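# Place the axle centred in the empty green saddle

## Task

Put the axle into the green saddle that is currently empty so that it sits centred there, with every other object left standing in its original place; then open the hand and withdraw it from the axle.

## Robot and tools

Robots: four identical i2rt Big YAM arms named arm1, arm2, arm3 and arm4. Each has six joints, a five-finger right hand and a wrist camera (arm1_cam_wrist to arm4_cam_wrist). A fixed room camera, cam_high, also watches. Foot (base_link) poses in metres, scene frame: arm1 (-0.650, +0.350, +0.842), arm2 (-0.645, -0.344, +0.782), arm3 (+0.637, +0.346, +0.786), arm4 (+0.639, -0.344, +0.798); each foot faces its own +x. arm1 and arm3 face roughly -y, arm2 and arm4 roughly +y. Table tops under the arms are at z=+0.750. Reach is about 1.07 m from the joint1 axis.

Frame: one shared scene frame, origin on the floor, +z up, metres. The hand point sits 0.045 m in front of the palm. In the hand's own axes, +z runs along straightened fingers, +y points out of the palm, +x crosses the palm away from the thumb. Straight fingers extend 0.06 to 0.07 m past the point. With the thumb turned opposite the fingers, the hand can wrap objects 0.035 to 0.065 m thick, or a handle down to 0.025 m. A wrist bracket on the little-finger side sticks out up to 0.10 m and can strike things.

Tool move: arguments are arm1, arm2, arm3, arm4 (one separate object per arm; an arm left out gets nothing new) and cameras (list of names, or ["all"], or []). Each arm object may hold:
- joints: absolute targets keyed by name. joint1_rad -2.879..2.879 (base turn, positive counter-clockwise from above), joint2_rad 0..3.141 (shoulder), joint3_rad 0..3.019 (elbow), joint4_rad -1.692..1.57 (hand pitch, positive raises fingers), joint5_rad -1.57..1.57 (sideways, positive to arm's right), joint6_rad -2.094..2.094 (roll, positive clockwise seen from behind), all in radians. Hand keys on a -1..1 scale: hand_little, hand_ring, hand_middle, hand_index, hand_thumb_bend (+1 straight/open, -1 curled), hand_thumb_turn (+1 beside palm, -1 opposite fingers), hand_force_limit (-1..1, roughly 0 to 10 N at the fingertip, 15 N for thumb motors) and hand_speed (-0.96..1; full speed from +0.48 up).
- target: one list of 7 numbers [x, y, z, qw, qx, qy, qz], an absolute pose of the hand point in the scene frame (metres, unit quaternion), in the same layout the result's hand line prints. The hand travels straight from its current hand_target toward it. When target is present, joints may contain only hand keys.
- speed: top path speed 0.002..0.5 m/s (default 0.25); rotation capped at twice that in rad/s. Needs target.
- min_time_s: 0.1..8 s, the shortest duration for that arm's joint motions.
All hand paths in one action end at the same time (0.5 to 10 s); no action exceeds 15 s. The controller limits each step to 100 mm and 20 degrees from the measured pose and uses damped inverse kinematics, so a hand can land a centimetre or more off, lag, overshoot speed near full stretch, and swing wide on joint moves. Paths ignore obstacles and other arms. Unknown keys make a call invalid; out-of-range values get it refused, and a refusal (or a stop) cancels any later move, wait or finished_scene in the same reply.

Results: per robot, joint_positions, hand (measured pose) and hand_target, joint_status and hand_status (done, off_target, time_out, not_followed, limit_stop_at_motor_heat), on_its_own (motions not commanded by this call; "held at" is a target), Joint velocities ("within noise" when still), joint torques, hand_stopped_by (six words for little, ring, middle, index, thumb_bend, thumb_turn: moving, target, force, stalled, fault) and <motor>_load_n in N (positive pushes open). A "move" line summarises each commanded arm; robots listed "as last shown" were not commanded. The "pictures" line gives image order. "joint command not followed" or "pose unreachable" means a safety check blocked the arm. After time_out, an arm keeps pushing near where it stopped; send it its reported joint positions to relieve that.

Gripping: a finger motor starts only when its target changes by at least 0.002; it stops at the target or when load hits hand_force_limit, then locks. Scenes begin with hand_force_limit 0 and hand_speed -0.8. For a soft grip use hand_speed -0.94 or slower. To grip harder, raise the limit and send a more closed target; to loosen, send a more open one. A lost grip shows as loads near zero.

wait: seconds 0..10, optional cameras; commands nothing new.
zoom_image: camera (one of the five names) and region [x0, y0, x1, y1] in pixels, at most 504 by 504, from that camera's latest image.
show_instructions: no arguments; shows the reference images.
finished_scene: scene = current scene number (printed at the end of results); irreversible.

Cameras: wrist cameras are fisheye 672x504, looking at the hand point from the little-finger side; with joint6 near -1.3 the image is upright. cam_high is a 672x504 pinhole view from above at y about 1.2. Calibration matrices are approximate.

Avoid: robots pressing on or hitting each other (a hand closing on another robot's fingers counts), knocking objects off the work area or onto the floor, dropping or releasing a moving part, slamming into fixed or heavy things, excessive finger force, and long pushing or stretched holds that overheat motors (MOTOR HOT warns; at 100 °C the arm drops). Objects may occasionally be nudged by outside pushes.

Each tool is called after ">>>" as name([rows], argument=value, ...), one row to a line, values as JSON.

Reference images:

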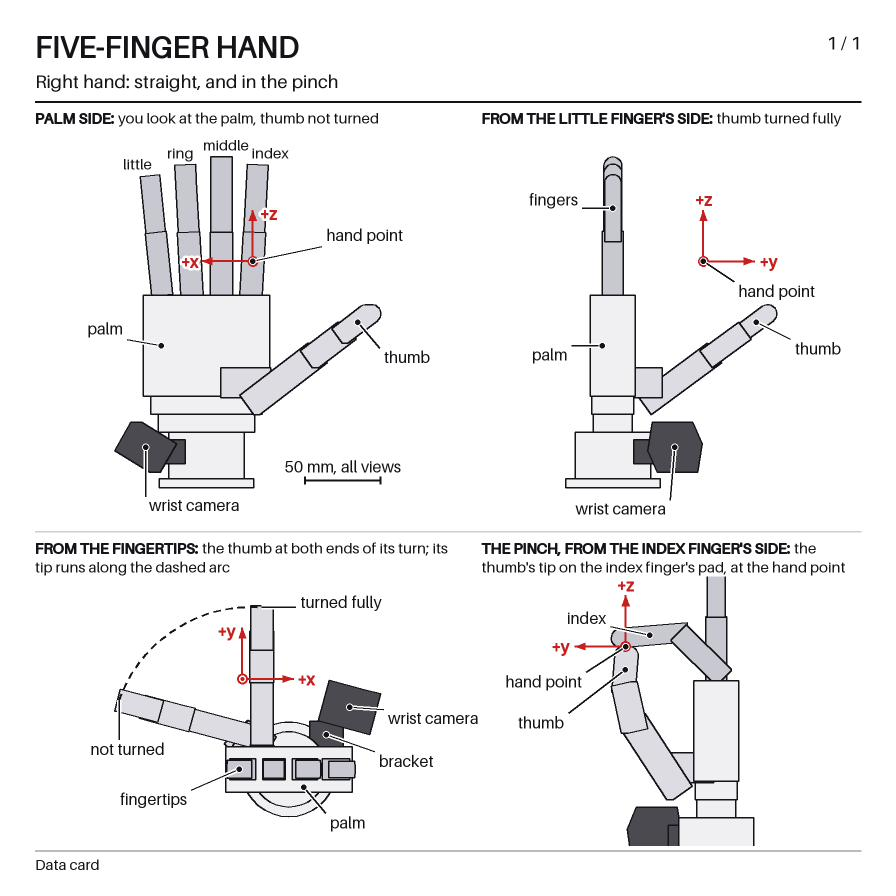

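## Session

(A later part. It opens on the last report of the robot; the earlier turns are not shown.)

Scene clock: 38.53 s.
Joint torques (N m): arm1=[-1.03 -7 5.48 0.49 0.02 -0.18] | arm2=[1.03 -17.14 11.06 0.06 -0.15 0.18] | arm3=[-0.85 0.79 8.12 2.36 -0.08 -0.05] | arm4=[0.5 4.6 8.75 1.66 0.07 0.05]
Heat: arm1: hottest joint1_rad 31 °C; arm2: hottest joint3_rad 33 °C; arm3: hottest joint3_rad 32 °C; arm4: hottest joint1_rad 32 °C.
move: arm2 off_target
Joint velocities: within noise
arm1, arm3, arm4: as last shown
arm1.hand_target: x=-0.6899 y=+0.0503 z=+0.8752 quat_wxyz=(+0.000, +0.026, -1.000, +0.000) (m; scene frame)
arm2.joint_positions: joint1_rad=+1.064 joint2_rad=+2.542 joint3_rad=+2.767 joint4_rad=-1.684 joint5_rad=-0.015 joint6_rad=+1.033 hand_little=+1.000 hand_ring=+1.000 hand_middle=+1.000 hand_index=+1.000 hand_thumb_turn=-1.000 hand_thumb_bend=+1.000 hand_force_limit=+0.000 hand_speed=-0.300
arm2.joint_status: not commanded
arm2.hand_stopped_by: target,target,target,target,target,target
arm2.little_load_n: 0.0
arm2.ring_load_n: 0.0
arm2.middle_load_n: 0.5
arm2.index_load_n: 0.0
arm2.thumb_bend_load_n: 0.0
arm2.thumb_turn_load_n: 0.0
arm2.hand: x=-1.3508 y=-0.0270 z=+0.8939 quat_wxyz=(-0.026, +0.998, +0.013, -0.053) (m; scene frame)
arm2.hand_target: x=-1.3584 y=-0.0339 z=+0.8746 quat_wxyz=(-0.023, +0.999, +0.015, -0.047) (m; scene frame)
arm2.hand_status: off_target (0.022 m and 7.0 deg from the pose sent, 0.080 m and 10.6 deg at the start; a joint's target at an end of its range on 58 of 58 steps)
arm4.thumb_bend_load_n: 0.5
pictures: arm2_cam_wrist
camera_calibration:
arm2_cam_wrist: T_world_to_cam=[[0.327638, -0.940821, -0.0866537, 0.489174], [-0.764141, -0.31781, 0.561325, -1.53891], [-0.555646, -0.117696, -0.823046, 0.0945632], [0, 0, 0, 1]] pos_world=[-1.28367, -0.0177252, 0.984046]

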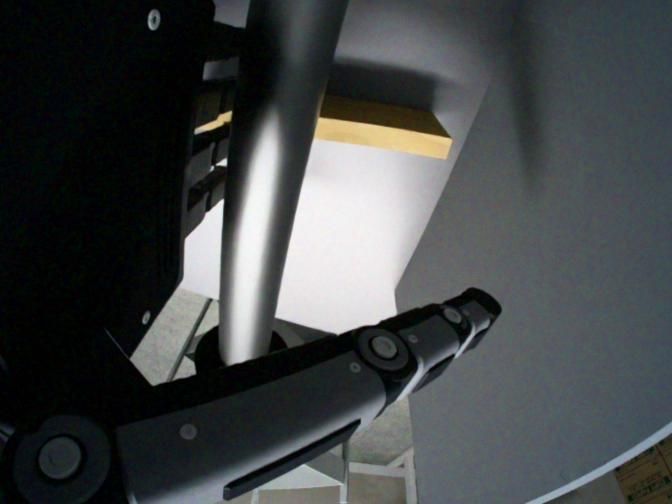

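>>> wait(seconds=0.5)

Scene clock: 39.40 s.
Joint torques (N m): arm1=[-0.79 -7 5.41 0.59 0.01 -0.17] | arm2=[0.91 -18.73 11.11 0.01 -0.11 0.18] | arm3=[-1.03 1.73 8.32 2.11 -0.09 -0.05] | arm4=[0.5 4.6 8.76 1.63 0.07 0.06]
Heat: arm1: hottest joint1_rad 31 °C; arm2: hottest joint3_rad 33 °C; arm3: hottest joint3_rad 32 °C; arm4: hottest joint1_rad 32 °C.
Joint velocities: within noise
arm1.joint_positions: joint1_rad=-0.206 joint2_rad=+1.452 joint3_rad=+0.884 joint4_rad=-0.992 joint5_rad=-0.001 joint6_rad=-0.228 hand_little=+1.000 hand_ring=+1.000 hand_middle=+1.000 hand_index=+1.000 hand_thumb_turn=-1.000 hand_thumb_bend=+1.000 hand_force_limit=+0.000 hand_speed=-0.300
arm1.joint_status: not commanded
arm1.hand_stopped_by: target,target,target,target,target,target
arm1.little_load_n: 0.0
arm1.ring_load_n: 0.0
arm1.middle_load_n: 0.0
arm1.index_load_n: 0.0
arm1.thumb_bend_load_n: 0.0
arm1.thumb_turn_load_n: 0.0
arm1.hand: x=-0.6874 y=+0.0480 z=+0.8828 quat_wxyz=(+0.001, +0.025, -1.000, +0.006) (m; scene frame)
arm1.hand_target: x=-0.6899 y=+0.0503 z=+0.8752 quat_wxyz=(+0.000, +0.026, -1.000, +0.000) (m; scene frame)
arm1.hand_status: not commanded
arm2.joint_positions: joint1_rad=+1.064 joint2_rad=+2.542 joint3_rad=+2.767 joint4_rad=-1.684 joint5_rad=-0.015 joint6_rad=+1.033 hand_little=+1.000 hand_ring=+1.000 hand_middle=+1.000 hand_index=+1.000 hand_thumb_turn=-1.000 hand_thumb_bend=+1.000 hand_force_limit=+0.000 hand_speed=-0.300
arm2.joint_status: not commanded
arm2.hand_stopped_by: target,target,target,target,target,target
arm2.little_load_n: 0.0
arm2.ring_load_n: 0.0
arm2.middle_load_n: 0.0
arm2.index_load_n: 0.0
arm2.thumb_bend_load_n: 0.0
arm2.thumb_turn_load_n: 0.0
arm2.hand: x=-1.3508 y=-0.0270 z=+0.8939 quat_wxyz=(-0.026, +0.998, +0.013, -0.053) (m; scene frame)
arm2.hand_target: x=-1.3584 y=-0.0339 z=+0.8746 quat_wxyz=(-0.023, +0.999, +0.015, -0.047) (m; scene frame)
arm2.hand_status: off_target (0.022 m and 7.0 deg from the pose sent, 0.080 m and 10.6 deg at the start; a joint's target at an end of its range on 58 of 58 steps)
arm3.joint_positions: joint1_rad=+0.811 joint2_rad=+0.629 joint3_rad=+1.336 joint4_rad=-1.175 joint5_rad=-0.236 joint6_rad=-1.187 hand_little=+1.000 hand_ring=+1.000 hand_middle=+1.000 hand_index=+1.000 hand_thumb_turn=+1.000 hand_thumb_bend=+1.000 hand_force_limit=+0.000 hand_speed=-0.800
arm3.joint_status: not commanded
arm3.hand_stopped_by: target,target,target,target,target,target
arm3.little_load_n: 0.0
arm3.ring_load_n: 0.0
arm3.middle_load_n: 0.0
arm3.index_load_n: 0.0
arm3.thumb_bend_load_n: 0.0
arm3.thumb_turn_load_n: 0.0
arm3.hand: x=+0.8412 y=+0.1656 z=+1.2701 quat_wxyz=(-0.007, +0.752, -0.399, +0.524) (m; scene frame)
arm3.hand_target: x=+0.8408 y=+0.1661 z=+1.2838 quat_wxyz=(-0.003, +0.747, -0.393, +0.537) (m; scene frame)
arm3.hand_status: not commanded
arm4.joint_positions: joint1_rad=+0.859 joint2_rad=+0.616 joint3_rad=+1.459 joint4_rad=-1.289 joint5_rad=-0.151 joint6_rad=-1.187 hand_little=+1.000 hand_ring=+1.000 hand_middle=+1.000 hand_index=+1.000 hand_thumb_turn=+1.000 hand_thumb_bend=+1.000 hand_force_limit=+0.000 hand_speed=-0.800
arm4.joint_status: not commanded
arm4.hand_stopped_by: target,target,target,target,target,target
arm4.little_load_n: 0.0
arm4.ring_load_n: 0.0
arm4.middle_load_n: 0.0
arm4.index_load_n: 0.0
arm4.thumb_bend_load_n: 0.0
arm4.thumb_turn_load_n: 0.0
arm4.hand: x=+0.4693 y=-0.1909 z=+1.3248 quat_wxyz=(-0.537, +0.389, +0.749, +0.013) (m; scene frame)
arm4.hand_target: x=+0.4709 y=-0.1921 z=+1.3329 quat_wxyz=(-0.545, +0.385, +0.745, +0.015) (m; scene frame)
arm4.hand_status: not commanded
wait: 0.50 s; at rest from the start
pictures: none

>>> move(arm2={"target": [-1.36, -0.033, 0.86, 0, 1, 0.026, 0], "speed": 0.06}, cameras=["arm2_cam_wrist"])

Scene clock: 41.03 s.
Joint torques (N m): arm1=[-1.44 -6.71 5.48 0.58 0 -0.19] | arm2=[1.2 -16.91 10.22 0.12 -0.04 0.15] | arm3=[-0.09 0.85 8.23 2.18 -0.11 -0.06] | arm4=[0.5 4.66 8.72 1.65 0.07 0.05]
Heat: arm1: hottest joint1_rad 31 °C; arm2: hottest joint3_rad 33 °C; arm3: hottest joint3_rad 32 °C; arm4: hottest joint1_rad 32 °C.
move: arm2 off_target
Joint velocities: arm1=[0.005 -0.024 0.002 -0.051 0.007 0.037] | arm2=[within noise] | arm3=[within noise] | arm4=[within noise]
arm1, arm3, arm4: as last shown
arm2.joint_positions: joint1_rad=+1.064 joint2_rad=+2.550 joint3_rad=+2.781 joint4_rad=-1.684 joint5_rad=-0.015 joint6_rad=+1.033 hand_little=+1.000 hand_ring=+1.000 hand_middle=+1.000 hand_index=+1.000 hand_thumb_turn=-1.000 hand_thumb_bend=+1.000 hand_force_limit=+0.000 hand_speed=-0.300
arm2.joint_status: not commanded
arm2.hand_stopped_by: target,target,target,target,target,target
arm2.little_load_n: -0.5
arm2.ring_load_n: 0.0
arm2.middle_load_n: 0.0
arm2.index_load_n: 0.0
arm2.thumb_bend_load_n: 0.0
arm2.thumb_turn_load_n: 0.0
arm2.hand: x=-1.3529 y=-0.0261 z=+0.8930 quat_wxyz=(-0.027, +0.998, +0.013, -0.055) (m; scene frame)
arm2.hand_target: x=-1.3578 y=-0.0341 z=+0.8599 quat_wxyz=(-0.019, +0.999, +0.017, -0.038) (m; scene frame)
arm2.hand_status: off_target (0.034 m and 7.2 deg from the pose sent, 0.036 m and 7.0 deg at the start; a joint's target at an end of its range on 40 of 42 steps)
arm4.ring_load_n: 0.5
pictures: arm2_cam_wrist
camera_calibration:
arm2_cam_wrist: T_world_to_cam=[[0.327663, -0.940467, -0.0903217, 0.493836], [-0.761559, -0.319485, 0.563878, -1.53851], [-0.559165, -0.115977, -0.820904, 0.0860184], [0, 0, 0, 1]] pos_world=[-1.28538, -0.0171192, 0.98275]

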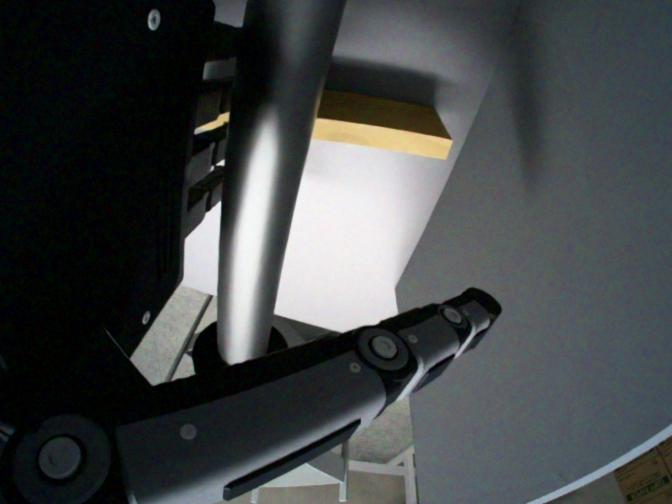

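>>> move(arm2={"target": [-1.36, -0.033, 0.902, 0, 1, 0.026, 0], "speed": 0.06}, cameras=["arm2_cam_wrist"])

>>> zoom_image(camera="arm2_cam_wrist", region=[180, 0, 520, 380])

Scene clock: 43.70 s.
Joint torques (N m): arm1=[-1.38 -7.12 5.38 0.55 0.02 -0.23] | arm2=[1.2 -20.89 9.69 0.09 -0.25 0.18] | arm3=[-0.21 0.62 7.99 2.11 -0.11 -0.06] | arm4=[0.5 4.6 8.76 1.63 0.08 0.05]
Heat: arm1: hottest joint1_rad 31 °C; arm2: hottest joint3_rad 33 °C; arm3: hottest joint3_rad 32 °C; arm4: hottest joint1_rad 32 °C.
move: arm2 off_target
Joint velocities: within noise
arm1, arm3, arm4: as last shown
arm2.joint_positions: joint1_rad=+1.064 joint2_rad=+2.550 joint3_rad=+2.781 joint4_rad=-1.684 joint5_rad=-0.015 joint6_rad=+1.038 hand_little=+1.000 hand_ring=+1.000 hand_middle=+1.000 hand_index=+1.000 hand_thumb_turn=-1.000 hand_thumb_bend=+1.000 hand_force_limit=+0.000 hand_speed=-0.300
arm2.joint_status: not commanded
arm2.hand_stopped_by: target,target,target,target,target,target
arm2.little_load_n: 0.0
arm2.ring_load_n: 0.0
arm2.middle_load_n: 0.0
arm2.index_load_n: 0.0
arm2.thumb_bend_load_n: 0.0
arm2.thumb_turn_load_n: 0.0
arm2.hand: x=-1.3532 y=-0.0260 z=+0.8936 quat_wxyz=(-0.027, +0.998, +0.010, -0.056) (m; scene frame)
arm2.hand_target: x=-1.3590 y=-0.0336 z=+0.9017 quat_wxyz=(-0.030, +0.998, +0.012, -0.062) (m; scene frame)
arm2.hand_status: off_target (0.013 m and 7.3 deg from the pose sent, 0.013 m and 7.3 deg at the start; a joint's target at an end of its range on 36 of 37 steps)
arm4.ring_load_n: 0.0
pictures: arm2_cam_wrist
camera_calibration:
arm2_cam_wrist: T_world_to_cam=[[0.322163, -0.942355, -0.0904335, 0.486781], [-0.762829, -0.314979, 0.564695, -1.54143], [-0.560628, -0.112938, -0.82033, 0.0839821], [0, 0, 0, 1]] pos_world=[-1.28559, -0.0173124, 0.983352]

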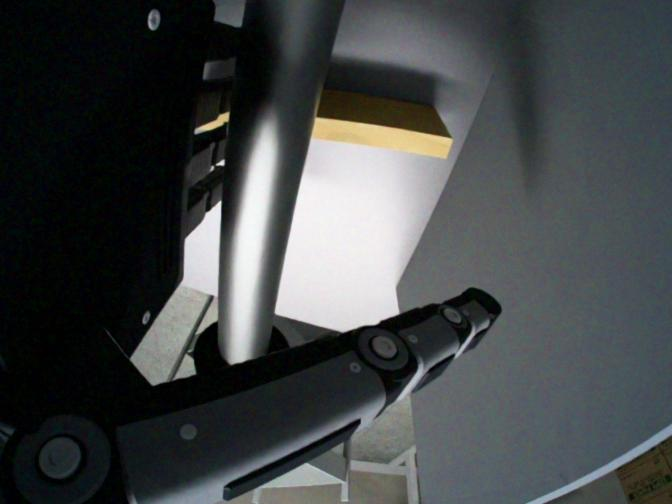

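Scaled by 1.326 from the camera's 672x504 image, which has a finer 960x720 frame.

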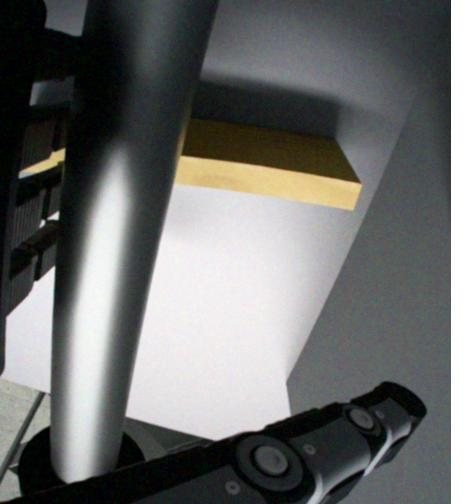

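>>> move(arm1={"target": [-0.69, 0.05, 0.895, 0, -0.026, 1, 0], "speed": 0.06}, arm2={"target": [-1.365, -0.033, 0.935, 0, 1, 0.026, 0], "speed": 0.08}, cameras=["arm1_cam_wrist", "arm2_cam_wrist"])

Scene clock: 46.37 s.
Joint torques (N m): arm1=[-1.26 -8.94 7.36 -0.28 0.02 -0.19] | arm2=[0.73 -23.06 10.93 -0.12 -0.35 0.17] | arm3=[-0.62 1.49 8.03 2.21 -0.05 -0.03] | arm4=[0.56 4.66 8.76 1.61 0.07 0.05]
Heat: arm1: hottest joint1_rad 31 °C; arm2: hottest joint3_rad 34 °C; arm3: hottest joint3_rad 32 °C; arm4: hottest joint1_rad 32 °C.
move: arm1 off_target; arm2 off_target
Joint velocities: within noise
arm1.joint_positions: joint1_rad=-0.206 joint2_rad=+1.448 joint3_rad=+0.884 joint4_rad=-1.028 joint5_rad=-0.001 joint6_rad=-0.228 hand_little=+1.000 hand_ring=+1.000 hand_middle=+1.000 hand_index=+1.000 hand_thumb_turn=-1.000 hand_thumb_bend=+1.000 hand_force_limit=+0.000 hand_speed=-0.300
arm1.joint_status: not commanded
arm1.hand_stopped_by: target,target,target,target,target,target
arm1.little_load_n: 0.0
arm1.ring_load_n: 0.0
arm1.middle_load_n: -0.5
arm1.index_load_n: 0.0
arm1.thumb_bend_load_n: 0.0
arm1.thumb_turn_load_n: 0.0
arm1.hand: x=-0.6858 y=+0.0570 z=+0.8865 quat_wxyz=(-0.002, +0.025, -1.000, -0.009) (m; scene frame)
arm1.hand_target: x=-0.6899 y=+0.0502 z=+0.8949 quat_wxyz=(+0.000, +0.026, -1.000, +0.000) (m; scene frame)
arm1.hand_status: off_target (0.012 m and 1.1 deg from the pose sent, 0.013 m and 0.7 deg at the start)
arm2.joint_positions: joint1_rad=+1.064 joint2_rad=+2.548 joint3_rad=+2.781 joint4_rad=-1.684 joint5_rad=-0.016 joint6_rad=+1.051 hand_little=+1.000 hand_ring=+1.000 hand_middle=+1.000 hand_index=+1.000 hand_thumb_turn=-1.000 hand_thumb_bend=+1.000 hand_force_limit=+0.000 hand_speed=-0.300
arm2.joint_status: not commanded
arm2.hand_stopped_by: target,target,target,target,target,target
arm2.little_load_n: 0.0
arm2.ring_load_n: 0.0
arm2.middle_load_n: 0.0
arm2.index_load_n: 0.0
arm2.thumb_bend_load_n: 0.0
arm2.thumb_turn_load_n: 0.0
arm2.hand: x=-1.3542 y=-0.0259 z=+0.8952 quat_wxyz=(-0.027, +0.998, +0.004, -0.057) (m; scene frame)
arm2.hand_target: x=-1.3628 y=-0.0340 z=+0.9342 quat_wxyz=(-0.040, +0.996, +0.007, -0.085) (m; scene frame)
arm2.hand_status: off_target (0.042 m and 7.7 deg from the pose sent, 0.044 m and 7.4 deg at the start; a joint's target at an end of its range on 42 of 42 steps)
arm3, arm4: as last shown
arm3.little_load_n: 0.5
arm4.middle_load_n: -0.5
pictures: arm1_cam_wrist, arm2_cam_wrist
camera_calibration:
arm1_cam_wrist: T_world_to_cam=[[-0.277842, 0.96051, -0.0149882, -0.226863], [0.82663, 0.247006, 0.505639, 0.108178], [0.489373, 0.128098, -0.862615, 1.20837], [0, 0, 0, 1]] pos_world=[-0.743801, 0.0363936, 0.984263]
arm2_cam_wrist: T_world_to_cam=[[0.31064, -0.946214, -0.0904516, 0.471586], [-0.765156, -0.305382, 0.566813, -1.54781], [-0.563949, -0.106865, -0.818866, 0.0791083], [0, 0, 0, 1]] pos_world=[-1.2862, -0.0179991, 0.984755]

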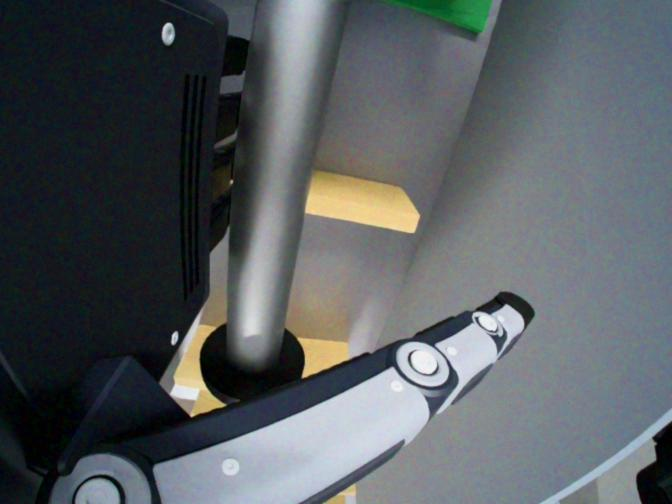

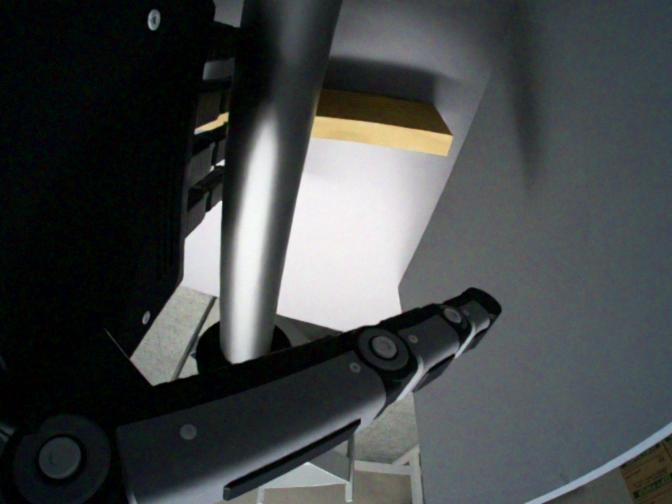

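>>> move(arm1={"target": [-0.69, 0.047, 0.915, 0, -0.026, 1, 0], "speed": 0.06}, arm2={"target": [-1.37, -0.033, 0.96, 0, 1, 0.026, 0], "speed": 0.08}, cameras=["arm1_cam_wrist", "arm2_cam_wrist"])

Scene clock: 48.33 s.
Joint torques (N m): arm1=[-1.08 -8.7 8.83 -0.36 0.03 -0.18] | arm2=[0.97 -23.82 12.48 0.14 -0.34 0.18] | arm3=[-0.44 0.44 8.12 2.22 -0.15 -0.01] | arm4=[0.5 4.78 8.79 1.62 0.07 0.05]
Heat: arm1: hottest joint1_rad 31 °C; arm2: hottest joint3_rad 34 °C; arm3: hottest joint3_rad 32 °C; arm4: hottest joint1_rad 32 °C.
move: arm1 off_target; arm2 off_target
Joint velocities: within noise
arm1.joint_positions: joint1_rad=-0.206 joint2_rad=+1.426 joint3_rad=+0.903 joint4_rad=-1.087 joint5_rad=-0.001 joint6_rad=-0.228 hand_little=+1.000 hand_ring=+1.000 hand_middle=+1.000 hand_index=+1.000 hand_thumb_turn=-1.000 hand_thumb_bend=+1.000 hand_force_limit=+0.000 hand_speed=-0.300
arm1.joint_status: not commanded
arm1.hand_stopped_by: target,target,target,target,target,target
arm1.little_load_n: 0.0
arm1.ring_load_n: 0.0
arm1.middle_load_n: 0.0
arm1.index_load_n: 0.0
arm1.thumb_bend_load_n: 0.0
arm1.thumb_turn_load_n: 0.0
arm1.hand: x=-0.6848 y=+0.0620 z=+0.9015 quat_wxyz=(-0.004, +0.025, -1.000, -0.018) (m; scene frame)
arm1.hand_target: x=-0.6899 y=+0.0475 z=+0.9149 quat_wxyz=(+0.000, +0.026, -1.000, +0.000) (m; scene frame)
arm1.hand_status: off_target (0.021 m and 2.1 deg from the pose sent, 0.031 m and 1.1 deg at the start)
arm2.joint_positions: joint1_rad=+1.067 joint2_rad=+2.534 joint3_rad=+2.781 joint4_rad=-1.684 joint5_rad=-0.020 joint6_rad=+1.063 hand_little=+1.000 hand_ring=+1.000 hand_middle=+1.000 hand_index=+1.000 hand_thumb_turn=-1.000 hand_thumb_bend=+1.000 hand_force_limit=+0.000 hand_speed=-0.300
arm2.joint_status: not commanded
arm2.hand_stopped_by: target,target,target,target,target,target
arm2.little_load_n: 0.0
arm2.ring_load_n: 0.0
arm2.middle_load_n: 0.0
arm2.index_load_n: 0.0
arm2.thumb_bend_load_n: 0.0
arm2.thumb_turn_load_n: 0.0
arm2.hand: x=-1.3562 y=-0.0280 z=+0.9059 quat_wxyz=(-0.028, +0.998, +0.000, -0.064) (m; scene frame)
arm2.hand_target: x=-1.3665 y=-0.0346 z=+0.9589 quat_wxyz=(-0.048, +0.993, +0.002, -0.104) (m; scene frame)
arm2.hand_status: off_target (0.056 m and 8.6 deg from the pose sent, 0.067 m and 7.7 deg at the start; a joint's target at an end of its range on 50 of 51 steps)
arm3, arm4: as last shown
arm3.little_load_n: 0.0
arm4.middle_load_n: 0.0
pictures: arm1_cam_wrist, arm2_cam_wrist
camera_calibration:
arm1_cam_wrist: T_world_to_cam=[[-0.277799, 0.960638, 0.00141752, -0.245964], [0.82499, 0.237815, 0.512675, 0.0916745], [0.492158, 0.14359, -0.858582, 1.2176], [0, 0, 0, 1]] pos_world=[-0.74321, 0.0396457, 0.998758]
arm2_cam_wrist: T_world_to_cam=[[0.300651, -0.94887, -0.0962071, 0.462845], [-0.75939, -0.299194, 0.577763, -1.558], [-0.577006, -0.100646, -0.810515, 0.0614286], [0, 0, 0, 1]] pos_world=[-1.28684, -0.0207836, 0.994474]

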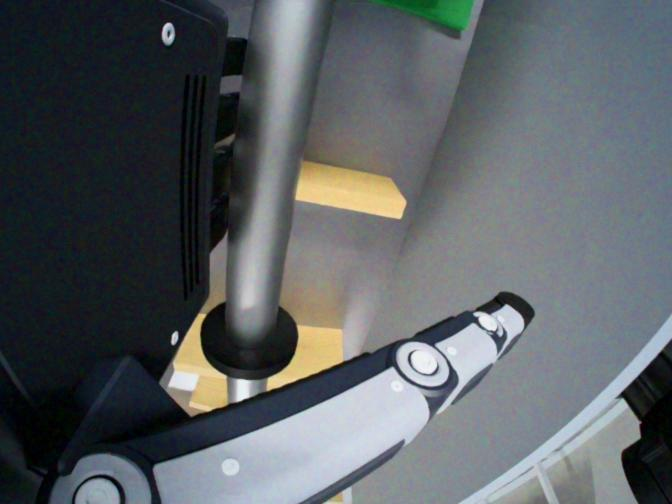

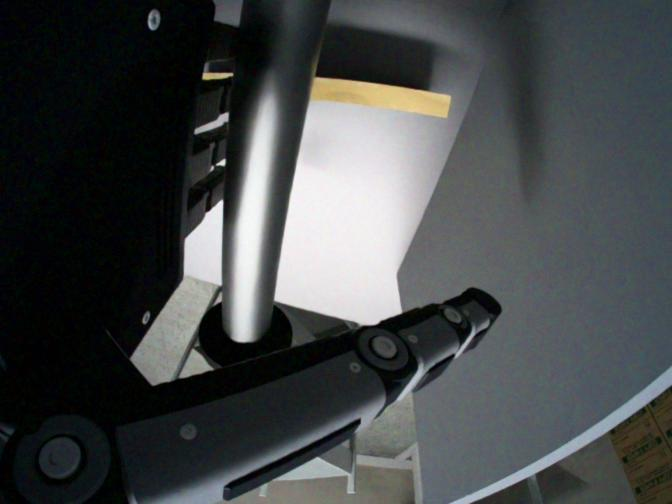

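>>> move(arm1={"target": [-0.69, 0.035, 0.915, 0, -0.026, 1, 0], "speed": 0.06}, arm2={"target": [-1.37, -0.033, 0.98, 0, 1, 0.026, 0], "speed": 0.08}, cameras=["arm1_cam_wrist", "arm2_cam_wrist"])

Scene clock: 50.77 s.
Joint torques (N m): arm1=[-0.26 -6.71 9.03 -0.31 -0.02 -0.13] | arm2=[0.44 -23.06 12.31 0.34 -0.33 0.19] | arm3=[0.38 0.56 8.31 2.45 -0.07 -0.03] | arm4=[0.5 4.78 8.75 1.62 0.07 0.05]
Heat: arm1: hottest joint1_rad 31 °C; arm2: hottest joint3_rad 34 °C; arm3: hottest joint3_rad 32 °C; arm4: hottest joint1_rad 32 °C.
move: arm1 off_target; arm2 off_target
Joint velocities: within noise
arm1.joint_positions: joint1_rad=-0.206 joint2_rad=+1.429 joint3_rad=+0.934 joint4_rad=-1.087 joint5_rad=-0.001 joint6_rad=-0.228 hand_little=+1.000 hand_ring=+1.000 hand_middle=+1.000 hand_index=+1.000 hand_thumb_turn=-1.000 hand_thumb_bend=+1.000 hand_force_limit=+0.000 hand_speed=-0.300
arm1.joint_status: not commanded
arm1.hand_stopped_by: target,target,target,target,target,target
arm1.little_load_n: 0.0
arm1.ring_load_n: 0.0
arm1.middle_load_n: 0.0
arm1.index_load_n: 0.0
arm1.thumb_bend_load_n: 0.0
arm1.thumb_turn_load_n: 0.0
arm1.hand: x=-0.6873 y=+0.0484 z=+0.9089 quat_wxyz=(-0.001, +0.025, -1.000, -0.004) (m; scene frame)
arm1.hand_target: x=-0.6899 y=+0.0353 z=+0.9150 quat_wxyz=(+0.000, +0.026, -1.000, +0.000) (m; scene frame)
arm1.hand_status: off_target (0.015 m and 0.5 deg from the pose sent, 0.031 m and 2.1 deg at the start)
arm2.joint_positions: joint1_rad=+1.067 joint2_rad=+2.511 joint3_rad=+2.792 joint4_rad=-1.684 joint5_rad=-0.023 joint6_rad=+1.070 hand_little=+1.000 hand_ring=+1.000 hand_middle=+1.000 hand_index=+1.000 hand_thumb_turn=-1.000 hand_thumb_bend=+1.000 hand_force_limit=+0.000 hand_speed=-0.300
arm2.joint_status: not commanded
arm2.hand_stopped_by: target,target,target,target,target,target
arm2.little_load_n: 0.0
arm2.ring_load_n: 0.0
arm2.middle_load_n: 0.0
arm2.index_load_n: -0.5
arm2.thumb_bend_load_n: 0.0
arm2.thumb_turn_load_n: 0.0
arm2.hand: x=-1.3584 y=-0.0275 z=+0.9282 quat_wxyz=(-0.035, +0.996, -0.003, -0.080) (m; scene frame)
arm2.hand_target: x=-1.3667 y=-0.0344 z=+0.9791 quat_wxyz=(-0.053, +0.992, -0.001, -0.118) (m; scene frame)
arm2.hand_status: off_target (0.053 m and 10.6 deg from the pose sent, 0.075 m and 8.6 deg at the start; a joint's target at an end of its range on 59 of 60 steps)
arm3, arm4: as last shown
pictures: arm1_cam_wrist, arm2_cam_wrist
camera_calibration:
arm1_cam_wrist: T_world_to_cam=[[-0.277847, 0.960329, -0.023879, -0.210585], [0.827514, 0.251897, 0.501765, 0.104167], [0.487874, 0.119653, -0.864674, 1.23082], [0, 0, 0, 1]] pos_world=[-0.745197, 0.0287196, 1.00697]
arm2_cam_wrist: T_world_to_cam=[[0.291756, -0.949138, -0.118383, 0.474555], [-0.742532, -0.302769, 0.597476, -1.56792], [-0.60293, -0.0864139, -0.7931, 0.0272874], [0, 0, 0, 1]] pos_world=[-1.28623, -0.0219391, 1.01461]

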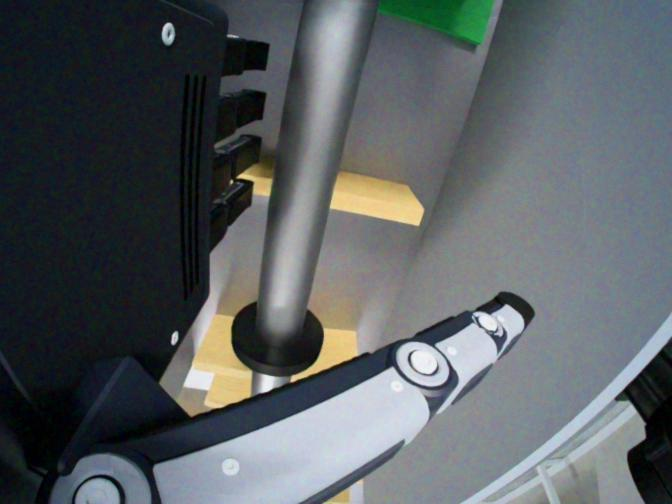

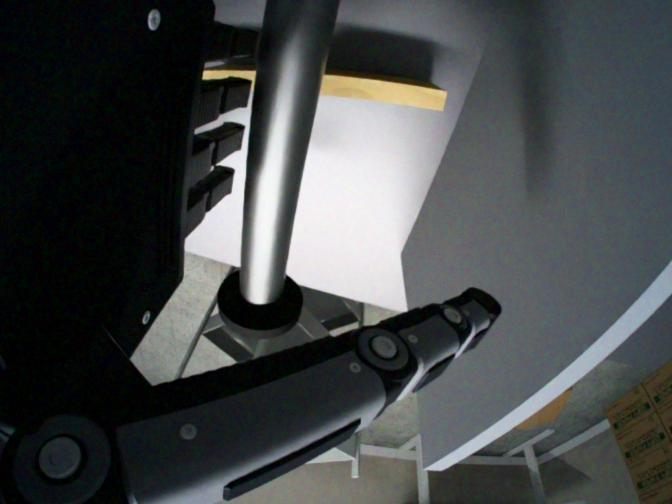

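>>> move(arm1={"joints": {"hand_little": 0.35, "hand_ring": 0.35, "hand_middle": 0.35, "hand_index": 0.35, "hand_speed": -0.6}}, arm2={"joints": {"hand_little": 0.35, "hand_ring": 0.35, "hand_middle": 0.35, "hand_index": 0.35, "hand_speed": -0.6}}, cameras=["arm1_cam_wrist", "arm2_cam_wrist"])

Scene clock: 52.03 s.
Joint torques (N m): arm1=[-0.73 -7.47 8.88 -0.2 0.26 -0.14] | arm2=[1.26 -22.89 12.33 0.08 -0.48 0.13] | arm3=[0.03 0.44 8.03 2.3 -0.06 -0.04] | arm4=[0.56 4.66 8.76 1.62 0.08 0.06]
Heat: arm1: hottest joint3_rad 32 °C; arm2: hottest joint3_rad 34 °C; arm3: hottest joint3_rad 33 °C; arm4: hottest joint1_rad 32 °C.
move: arm1 done; arm2 done
Joint velocities: within noise
arm1.joint_positions: joint1_rad=-0.206 joint2_rad=+1.443 joint3_rad=+0.936 joint4_rad=-1.087 joint5_rad=-0.006 joint6_rad=-0.228 hand_little=+0.350 hand_ring=+0.350 hand_middle=+0.350 hand_index=+0.351 hand_thumb_turn=-1.000 hand_thumb_bend=+1.000 hand_force_limit=+0.000 hand_speed=-0.600
arm1.joint_status: all done
arm1.hand_stopped_by: target,target,target,target,target,target
arm1.little_load_n: 0.0
arm1.ring_load_n: 0.5
arm1.middle_load_n: 0.0
arm1.index_load_n: 2.0
arm1.thumb_bend_load_n: 0.0
arm1.thumb_turn_load_n: 0.0
arm1.hand: x=-0.6863 y=+0.0484 z=+0.9056 quat_wxyz=(-0.005, +0.025, -1.000, -0.010) (m; scene frame)
arm1.hand_target: x=-0.6900 y=+0.0352 z=+0.9150 quat_wxyz=(+0.000, +0.026, -1.000, +0.000) (m; scene frame)
arm1.hand_status: not commanded
arm2.joint_positions: joint1_rad=+1.066 joint2_rad=+2.511 joint3_rad=+2.792 joint4_rad=-1.684 joint5_rad=-0.019 joint6_rad=+1.076 hand_little=+0.350 hand_ring=+0.350 hand_middle=+0.350 hand_index=+0.350 hand_thumb_turn=-1.000 hand_thumb_bend=+1.000 hand_force_limit=+0.000 hand_speed=-0.600
arm2.joint_status: all done
arm2.hand_stopped_by: target,target,target,target,target,target
arm2.little_load_n: 0.0
arm2.ring_load_n: 0.0
arm2.middle_load_n: 0.0
arm2.index_load_n: 2.5
arm2.thumb_bend_load_n: 0.0
arm2.thumb_turn_load_n: 0.0
arm2.hand: x=-1.3580 y=-0.0263 z=+0.9280 quat_wxyz=(-0.036, +0.996, -0.007, -0.079) (m; scene frame)
arm2.hand_target: x=-1.3668 y=-0.0347 z=+0.9791 quat_wxyz=(-0.053, +0.992, -0.001, -0.118) (m; scene frame)
arm2.hand_status: not commanded
arm3, arm4: as last shown
arm3.little_load_n: -0.5
pictures: arm1_cam_wrist, arm2_cam_wrist
camera_calibration:
arm1_cam_wrist: T_world_to_cam=[[-0.277664, 0.96056, -0.0150729, -0.218219], [0.823976, 0.24619, 0.510347, 0.0950913], [0.49393, 0.129285, -0.859836, 1.22684], [0, 0, 0, 1]] pos_world=[-0.744915, 0.0275898, 1.00306]
arm2_cam_wrist: T_world_to_cam=[[0.284969, -0.95107, -0.119411, 0.467325], [-0.74583, -0.298258, 0.595634, -1.56978], [-0.602104, -0.0806768, -0.794331, 0.0299528], [0, 0, 0, 1]] pos_world=[-1.28593, -0.0213242, 1.01461]

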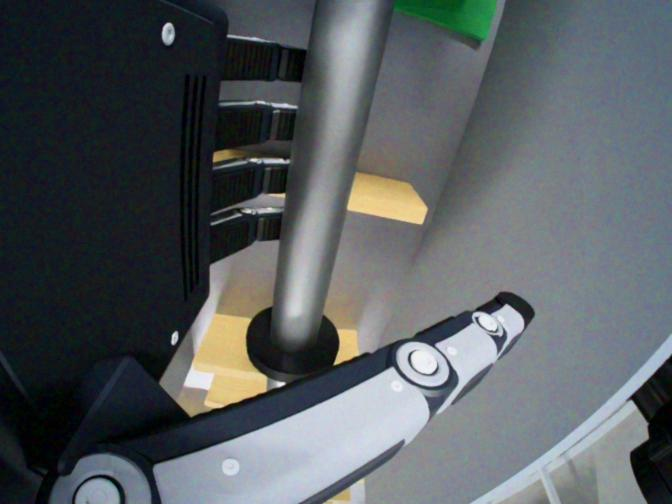

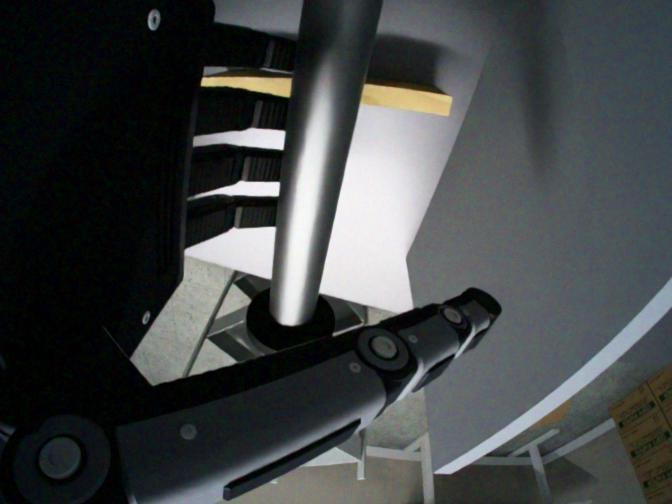

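>>> move(arm1={"joints": {"hand_little": 1, "hand_ring": 1, "hand_middle": 1, "hand_index": 1, "hand_speed": 0}}, arm2={"joints": {"hand_little": 1, "hand_ring": 1, "hand_middle": 1, "hand_index": 1, "hand_speed": 0}})

>>> move(arm1={"target": [-0.69, 0.045, 1.0, 0, -0.026, 1, 0], "speed": 0.12, "joints": {"hand_thumb_turn": 1}}, arm2={"target": [-1.36, -0.025, 1.04, 0, 1, 0.026, 0], "speed": 0.12, "joints": {"hand_thumb_turn": 1}}, cameras=["arm1_cam_wrist", "arm2_cam_wrist"])

Scene clock: 54.27 s.
Joint torques (N m): arm1=[-0.32 -7.53 8.96 -0.28 0.13 -0.13] | arm2=[0.09 -23.36 12.31 0.06 -0.32 0.12] | arm3=[0.03 0.79 8.34 2.41 -0.07 -0.07] | arm4=[0.5 4.66 8.75 1.62 0.08 0.05]
Heat: arm1: hottest joint3_rad 32 °C; arm2: hottest joint3_rad 35 °C; arm3: hottest joint3_rad 33 °C; arm4: hottest joint1_rad 32 °C.
move: arm1 done; arm2 done
Joint velocities: within noise
arm1.joint_positions: joint1_rad=-0.206 joint2_rad=+1.443 joint3_rad=+0.936 joint4_rad=-1.090 joint5_rad=-0.004 joint6_rad=-0.228 hand_little=+1.000 hand_ring=+1.000 hand_middle=+1.000 hand_index=+1.000 hand_thumb_turn=-1.000 hand_thumb_bend=+1.000 hand_force_limit=+0.000 hand_speed=+0.000
arm1.joint_status: all done
arm1.hand_stopped_by: target,target,target,target,target,target
arm1.little_load_n: 0.0
arm1.ring_load_n: -0.5
arm1.middle_load_n: 0.0
arm1.index_load_n: 0.0
arm1.thumb_bend_load_n: 0.0
arm1.thumb_turn_load_n: 0.0
arm1.hand: x=-0.6866 y=+0.0492 z=+0.9058 quat_wxyz=(-0.004, +0.025, -1.000, -0.011) (m; scene frame)
arm1.hand_target: x=-0.6900 y=+0.0352 z=+0.9150 quat_wxyz=(+0.000, +0.026, -1.000, +0.000) (m; scene frame)
arm1.hand_status: not commanded
arm2.joint_positions: joint1_rad=+1.066 joint2_rad=+2.510 joint3_rad=+2.793 joint4_rad=-1.684 joint5_rad=-0.023 joint6_rad=+1.076 hand_little=+1.000 hand_ring=+1.000 hand_middle=+1.000 hand_index=+1.000 hand_thumb_turn=-1.000 hand_thumb_bend=+1.000 hand_force_limit=+0.000 hand_speed=+0.000
arm2.joint_status: all done
arm2.hand_stopped_by: target,target,target,target,target,target
arm2.little_load_n: 0.0
arm2.ring_load_n: 0.0
arm2.middle_load_n: 0.0
arm2.index_load_n: 0.0
arm2.thumb_bend_load_n: 0.0
arm2.thumb_turn_load_n: 0.0
arm2.hand: x=-1.3584 y=-0.0269 z=+0.9292 quat_wxyz=(-0.035, +0.996, -0.007, -0.080) (m; scene frame)
arm2.hand_target: x=-1.3669 y=-0.0346 z=+0.9789 quat_wxyz=(-0.053, +0.992, -0.001, -0.118) (m; scene frame)
arm2.hand_status: not commanded
arm3, arm4: as last shown
arm3.little_load_n: 0.0
arm3.thumb_bend_load_n: -0.5
pictures: none

Scene clock: 56.10 s.
Joint torques (N m): arm1=[-0.85 -7.77 9.85 -0.29 0.14 -0.16] | arm2=[-0.62 -22.59 12.3 0.31 -0.32 0.14] | arm3=[-0.09 1.38 8.29 2.03 -0.08 -0.06] | arm4=[0.56 4.6 8.77 1.66 0.07 0.05]
Heat: arm1: hottest joint3_rad 32 °C; arm2: hottest joint3_rad 35 °C; arm3: hottest joint3_rad 33 °C; arm4: hottest joint1_rad 32 °C.
move: arm1 off_target; arm2 off_target
Joint velocities: within noise
arm1.joint_positions: joint1_rad=-0.206 joint2_rad=+1.345 joint3_rad=+1.062 joint4_rad=-1.326 joint5_rad=-0.004 joint6_rad=-0.228 hand_little=+1.000 hand_ring=+1.000 hand_middle=+1.000 hand_index=+1.000 hand_thumb_turn=+1.000 hand_thumb_bend=+1.000 hand_force_limit=+0.000 hand_speed=+0.000
arm1.joint_status: all done
arm1.hand_stopped_by: target,target,target,target,target,target
arm1.little_load_n: 0.0
arm1.ring_load_n: 0.0
arm1.middle_load_n: 0.0
arm1.index_load_n: 0.0
arm1.thumb_bend_load_n: 0.0
arm1.thumb_turn_load_n: 0.0
arm1.hand: x=-0.6851 y=+0.0571 z=+0.9855 quat_wxyz=(-0.005, +0.025, -1.000, -0.017) (m; scene frame)
arm1.hand_target: x=-0.6899 y=+0.0456 z=+0.9999 quat_wxyz=(+0.000, +0.026, -1.000, +0.000) (m; scene frame)
arm1.hand_status: off_target (0.020 m and 2.0 deg from the pose sent, 0.094 m and 1.4 deg at the start)
arm2.joint_positions: joint1_rad=+1.066 joint2_rad=+2.435 joint3_rad=+2.803 joint4_rad=-1.684 joint5_rad=-0.034 joint6_rad=+1.076 hand_little=+1.000 hand_ring=+1.000 hand_middle=+1.000 hand_index=+1.000 hand_thumb_turn=+1.000 hand_thumb_bend=+1.000 hand_force_limit=+0.000 hand_speed=+0.000
arm2.joint_status: all done
arm2.hand_stopped_by: target,target,target,target,target,target
arm2.little_load_n: 0.0
arm2.ring_load_n: 0.0
arm2.middle_load_n: 0.0
arm2.index_load_n: -0.5
arm2.thumb_bend_load_n: 0.0
arm2.thumb_turn_load_n: 0.0
arm2.hand: x=-1.3577 y=-0.0302 z=+0.9908 quat_wxyz=(-0.051, +0.991, -0.005, -0.120) (m; scene frame)
arm2.hand_target: x=-1.3573 y=-0.0267 z=+1.0388 quat_wxyz=(-0.069, +0.985, -0.010, -0.156) (m; scene frame)
arm2.hand_status: off_target (0.049 m and 15.4 deg from the pose sent, 0.111 m and 10.7 deg at the start; a joint's target at an end of its range on 54 of 55 steps)
arm3.joint_positions: joint1_rad=+0.811 joint2_rad=+0.629 joint3_rad=+1.336 joint4_rad=-1.175 joint5_rad=-0.236 joint6_rad=-1.187 hand_little=+1.000 hand_ring=+1.000 hand_middle=+1.000 hand_index=+1.000 hand_thumb_turn=+1.000 hand_thumb_bend=+1.000 hand_force_limit=+0.000 hand_speed=-0.800
arm3.joint_status: not commanded
arm3.hand_stopped_by: target,target,target,target,target,target
arm3.little_load_n: 0.0
arm3.ring_load_n: 0.0
arm3.middle_load_n: 0.0
arm3.index_load_n: 0.0
arm3.thumb_bend_load_n: 0.0
arm3.thumb_turn_load_n: 0.0
arm3.hand: x=+0.8412 y=+0.1656 z=+1.2701 quat_wxyz=(-0.007, +0.752, -0.399, +0.524) (m; scene frame)
arm3.hand_target: x=+0.8408 y=+0.1661 z=+1.2838 quat_wxyz=(-0.003, +0.747, -0.393, +0.537) (m; scene frame)
arm3.hand_status: not commanded
arm4.joint_positions: joint1_rad=+0.859 joint2_rad=+0.616 joint3_rad=+1.459 joint4_rad=-1.289 joint5_rad=-0.151 joint6_rad=-1.187 hand_little=+1.000 hand_ring=+1.000 hand_middle=+1.000 hand_index=+1.000 hand_thumb_turn=+1.000 hand_thumb_bend=+1.000 hand_force_limit=+0.000 hand_speed=-0.800
arm4.joint_status: not commanded
arm4.hand_stopped_by: target,target,target,target,target,target
arm4.little_load_n: 0.0
arm4.ring_load_n: 0.0
arm4.middle_load_n: 0.0
arm4.index_load_n: 0.0
arm4.thumb_bend_load_n: 0.0
arm4.thumb_turn_load_n: 0.0
arm4.hand: x=+0.4693 y=-0.1909 z=+1.3248 quat_wxyz=(-0.537, +0.389, +0.749, +0.013) (m; scene frame)
arm4.hand_target: x=+0.4709 y=-0.1921 z=+1.3329 quat_wxyz=(-0.545, +0.385, +0.745, +0.015) (m; scene frame)
arm4.hand_status: not commanded
pictures: arm1_cam_wrist, arm2_cam_wrist
camera_calibration:
arm1_cam_wrist: T_world_to_cam=[[-0.2777, 0.960667, -0.00108667, -0.238834], [0.823802, 0.238718, 0.514163, 0.0477448], [0.494199, 0.141888, -0.857692, 1.2911], [0, 0, 0, 1]] pos_world=[-0.743716, 0.0348508, 1.08256]
arm2_cam_wrist: T_world_to_cam=[[0.276476, -0.945636, -0.171272, 0.510961], [-0.693292, -0.319678, 0.645873, -1.58723], [-0.665512, -0.0598267, -0.743985, -0.0556901], [0, 0, 0, 1]] pos_world=[-1.27874, -0.0275505, 1.07123]

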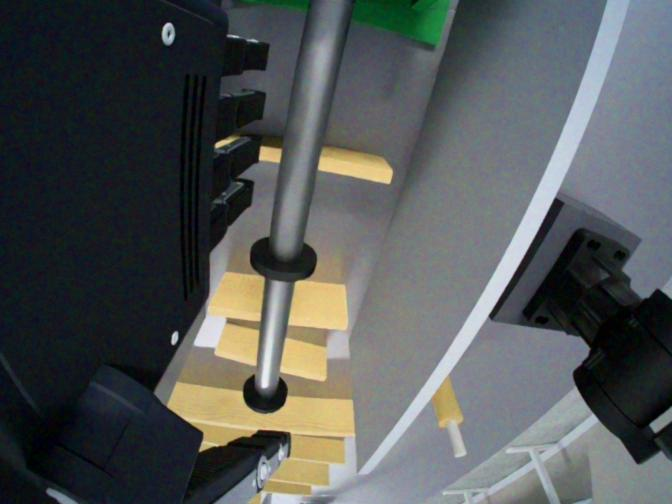

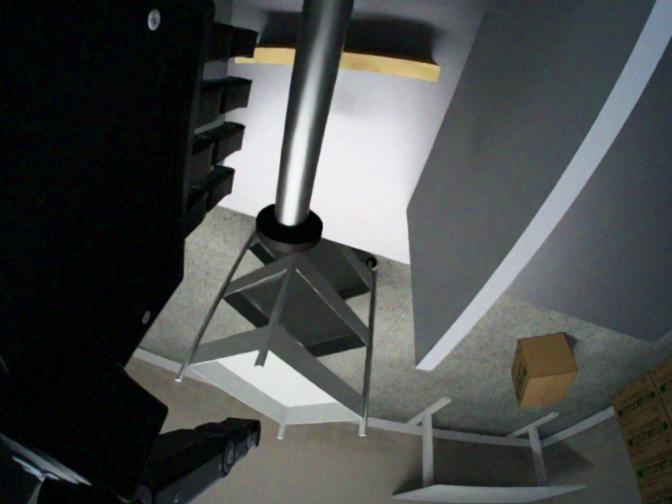

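>>> move(arm1={"target": [-0.69, 0.0, 1.0, 0, -0.026, 1, 0], "speed": 0.12, "joints": {"hand_little": 0.1, "hand_ring": 0.1, "hand_middle": 0.1, "hand_index": 0.1}}, arm2={"target": [-1.36, 0.018, 1.03, 0, 1, 0.026, 0], "speed": 0.12, "joints": {"hand_little": 0.1, "hand_ring": 0.1, "hand_middle": 0.1, "hand_index": 0.1}}, cameras=["arm1_cam_wrist", "arm2_cam_wrist"])

Scene clock: 58.87 s.
Joint torques (N m): arm1=[0.15 -7.47 10.04 -0.17 0.11 -0.05] | arm2=[-0.44 -18.67 12.05 1.29 -0.31 -0.01] | arm3=[-0.32 0.97 8.02 2.28 -0.09 -0.07] | arm4=[0.56 4.66 8.75 1.61 0.08 0.05]
Heat: arm1: hottest joint3_rad 32 °C; arm2: hottest joint3_rad 35 °C; arm3: hottest joint3_rad 33 °C; arm4: hottest joint1_rad 32 °C.
move: arm1 off_target; arm2 off_target
Joint velocities: within noise
arm1.joint_positions: joint1_rad=-0.200 joint2_rad=+1.436 joint3_rad=+1.176 joint4_rad=-1.327 joint5_rad=-0.004 joint6_rad=-0.224 hand_little=+0.100 hand_ring=+0.100 hand_middle=+0.100 hand_index=+0.100 hand_thumb_turn=+1.000 hand_thumb_bend=+1.000 hand_force_limit=+0.000 hand_speed=+0.000
arm1.joint_status: all done
arm1.hand_stopped_by: target,target,target,target,target,target
arm1.little_load_n: 0.0
arm1.ring_load_n: 0.0
arm1.middle_load_n: 0.0
arm1.index_load_n: 0.0
arm1.thumb_bend_load_n: 0.0
arm1.thumb_turn_load_n: 0.0
arm1.hand: x=-0.6902 y=+0.0144 z=+0.9926 quat_wxyz=(-0.003, +0.027, -1.000, -0.007) (m; scene frame)
arm1.hand_target: x=-0.6898 y=+0.0004 z=+1.0000 quat_wxyz=(+0.000, +0.026, -1.000, +0.000) (m; scene frame)
arm1.hand_status: off_target (0.016 m and 0.8 deg from the pose sent, 0.059 m and 2.0 deg at the start)
arm2.joint_positions: joint1_rad=+1.022 joint2_rad=+2.441 joint3_rad=+2.874 joint4_rad=-1.671 joint5_rad=-0.041 joint6_rad=+1.074 hand_little=+0.100 hand_ring=+0.100 hand_middle=+0.100 hand_index=+0.100 hand_thumb_turn=+1.000 hand_thumb_bend=+1.000 hand_force_limit=+0.000 hand_speed=+0.000
arm2.joint_status: all done
arm2.hand_stopped_by: target,target,target,target,target,target
arm2.little_load_n: 0.0
arm2.ring_load_n: 0.0
arm2.middle_load_n: 0.0
arm2.index_load_n: 0.0
arm2.thumb_bend_load_n: 0.0
arm2.thumb_turn_load_n: 0.0
arm2.hand: x=-1.3535 y=+0.0050 z=+1.0183 quat_wxyz=(-0.070, +0.985, -0.025, -0.154) (m; scene frame)
arm2.hand_target: x=-1.3580 y=+0.0170 z=+1.0297 quat_wxyz=(-0.084, +0.981, -0.025, -0.176) (m; scene frame)
arm2.hand_status: off_target (0.019 m and 20.4 deg from the pose sent, 0.062 m and 15.4 deg at the start; pose on its path clipped on 15 of 61 steps; a joint's target at an end of its range on 60 of 61 steps)
arm3, arm4: as last shown
arm3.ring_load_n: 0.5
pictures: arm1_cam_wrist, arm2_cam_wrist
camera_calibration:
arm1_cam_wrist: T_world_to_cam=[[-0.279947, 0.959803, -0.0202104, -0.181817], [0.825182, 0.251334, 0.505872, 0.0674183], [0.490617, 0.12494, -0.862372, 1.3083], [0, 0, 0, 1]] pos_world=[-0.748406, -0.00589488, 1.09046]
arm2_cam_wrist: T_world_to_cam=[[0.225231, -0.948802, -0.221462, 0.529582], [-0.658583, -0.31577, 0.68305, -1.58173], [-0.718011, -0.00799266, -0.695986, -0.150487], [0, 0, 0, 1]] pos_world=[-1.26903, 0.00180371, 1.09295]

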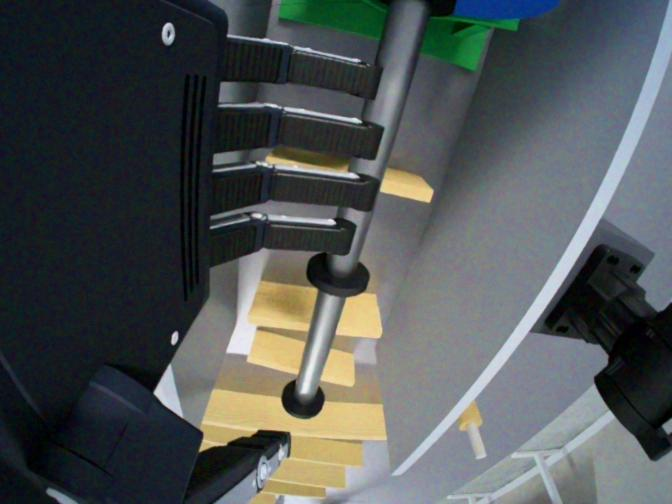

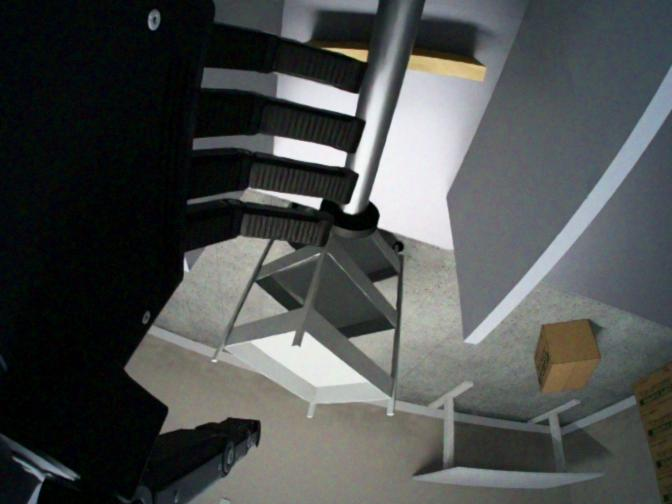

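>>> move(arm1={"target": [-0.69, -0.01, 0.93, 0, -0.026, 1, 0], "speed": 0.1}, arm2={"target": [-1.36, 0.026, 0.93, 0, 1, 0.026, 0], "speed": 0.1}, cameras=["arm1_cam_wrist", "arm2_cam_wrist"])

Scene clock: 62.20 s.
Joint torques (N m): arm1=[-0.56 -8.47 6.05 0.53 0.12 -0.04] | arm2=[-0.09 -20.6 11.32 0.59 -0.1 0.01] | arm3=[-0.44 0.09 8.17 2.09 -0.13 -0.03] | arm4=[0.62 4.6 8.76 1.62 0.07 0.05]
Heat: arm1: hottest joint3_rad 32 °C; arm2: hottest joint3_rad 35 °C; arm3: hottest joint3_rad 33 °C; arm4: hottest joint1_rad 32 °C.
move: arm1 done; arm2 off_target
Joint velocities: within noise
arm1.joint_positions: joint1_rad=-0.196 joint2_rad=+1.521 joint3_rad=+1.128 joint4_rad=-1.165 joint5_rad=-0.004 joint6_rad=-0.220 hand_little=+0.100 hand_ring=+0.100 hand_middle=+0.100 hand_index=+0.100 hand_thumb_turn=+1.000 hand_thumb_bend=+1.000 hand_force_limit=+0.000 hand_speed=+0.000
arm1.joint_status: not commanded
arm1.hand_stopped_by: target,target,target,target,target,target
arm1.little_load_n: -0.5
arm1.ring_load_n: 0.0
arm1.middle_load_n: 0.0
arm1.index_load_n: 0.0
arm1.thumb_bend_load_n: 0.0
arm1.thumb_turn_load_n: 0.0
arm1.hand: x=-0.6930 y=-0.0098 z=+0.9397 quat_wxyz=(+0.000, +0.026, -1.000, +0.008) (m; scene frame)
arm1.hand_target: x=-0.6901 y=-0.0098 z=+0.9302 quat_wxyz=(+0.000, +0.026, -1.000, +0.000) (m; scene frame)
arm1.hand_status: done (0.010 m and 0.9 deg from the pose sent, 0.067 m and 0.8 deg at the start)
arm2.joint_positions: joint1_rad=+1.015 joint2_rad=+2.572 joint3_rad=+2.887 joint4_rad=-1.667 joint5_rad=-0.029 joint6_rad=+1.031 hand_little=+0.100 hand_ring=+0.100 hand_middle=+0.100 hand_index=+0.100 hand_thumb_turn=+1.000 hand_thumb_bend=+1.000 hand_force_limit=+0.000 hand_speed=+0.000
arm2.joint_status: not commanded
arm2.hand_stopped_by: target,target,target,target,target,target
arm2.little_load_n: 0.0
arm2.ring_load_n: 0.0
arm2.middle_load_n: 0.0
arm2.index_load_n: 0.0
arm2.thumb_bend_load_n: 0.0
arm2.thumb_turn_load_n: 0.0
arm2.hand: x=-1.3556 y=+0.0168 z=+0.9216 quat_wxyz=(-0.049, +0.994, -0.009, -0.101) (m; scene frame)
arm2.hand_target: x=-1.3585 y=+0.0253 z=+0.9296 quat_wxyz=(-0.061, +0.992, -0.008, -0.115) (m; scene frame)
arm2.hand_status: off_target (0.013 m and 13.5 deg from the pose sent, 0.091 m and 20.3 deg at the start; a joint's target at an end of its range on 87 of 91 steps)
arm3, arm4: as last shown
arm3.ring_load_n: 0.0
pictures: arm1_cam_wrist, arm2_cam_wrist
camera_calibration:
arm1_cam_wrist: T_world_to_cam=[[-0.279789, 0.958949, -0.0462061, -0.13596], [0.827709, 0.265324, 0.49447, 0.115185], [0.486431, 0.100102, -0.867966, 1.26907], [0, 0, 0, 1]] pos_world=[-0.750693, -0.0272187, 1.03827]
arm2_cam_wrist: T_world_to_cam=[[0.274577, -0.948646, -0.157095, 0.527407], [-0.719762, -0.311101, 0.620611, -1.53878], [-0.637613, -0.0573342, -0.768221, -0.0427838], [0, 0, 0, 1]] pos_world=[-1.27965, 0.0191526, 1.00497]

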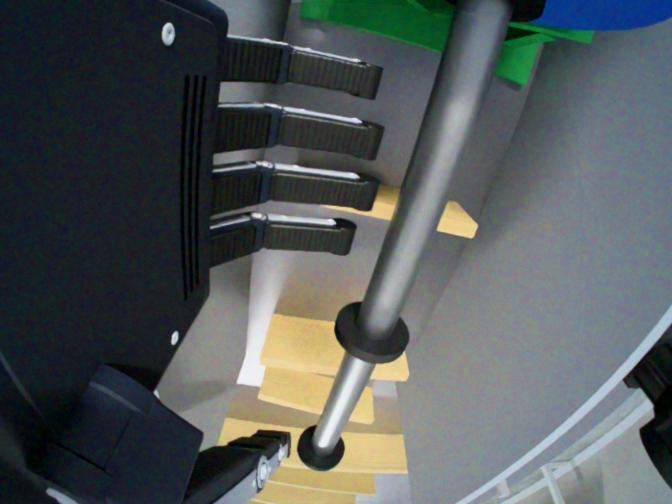

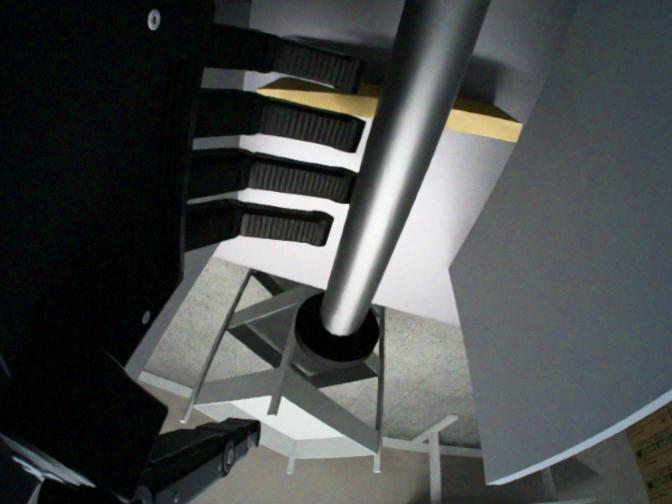

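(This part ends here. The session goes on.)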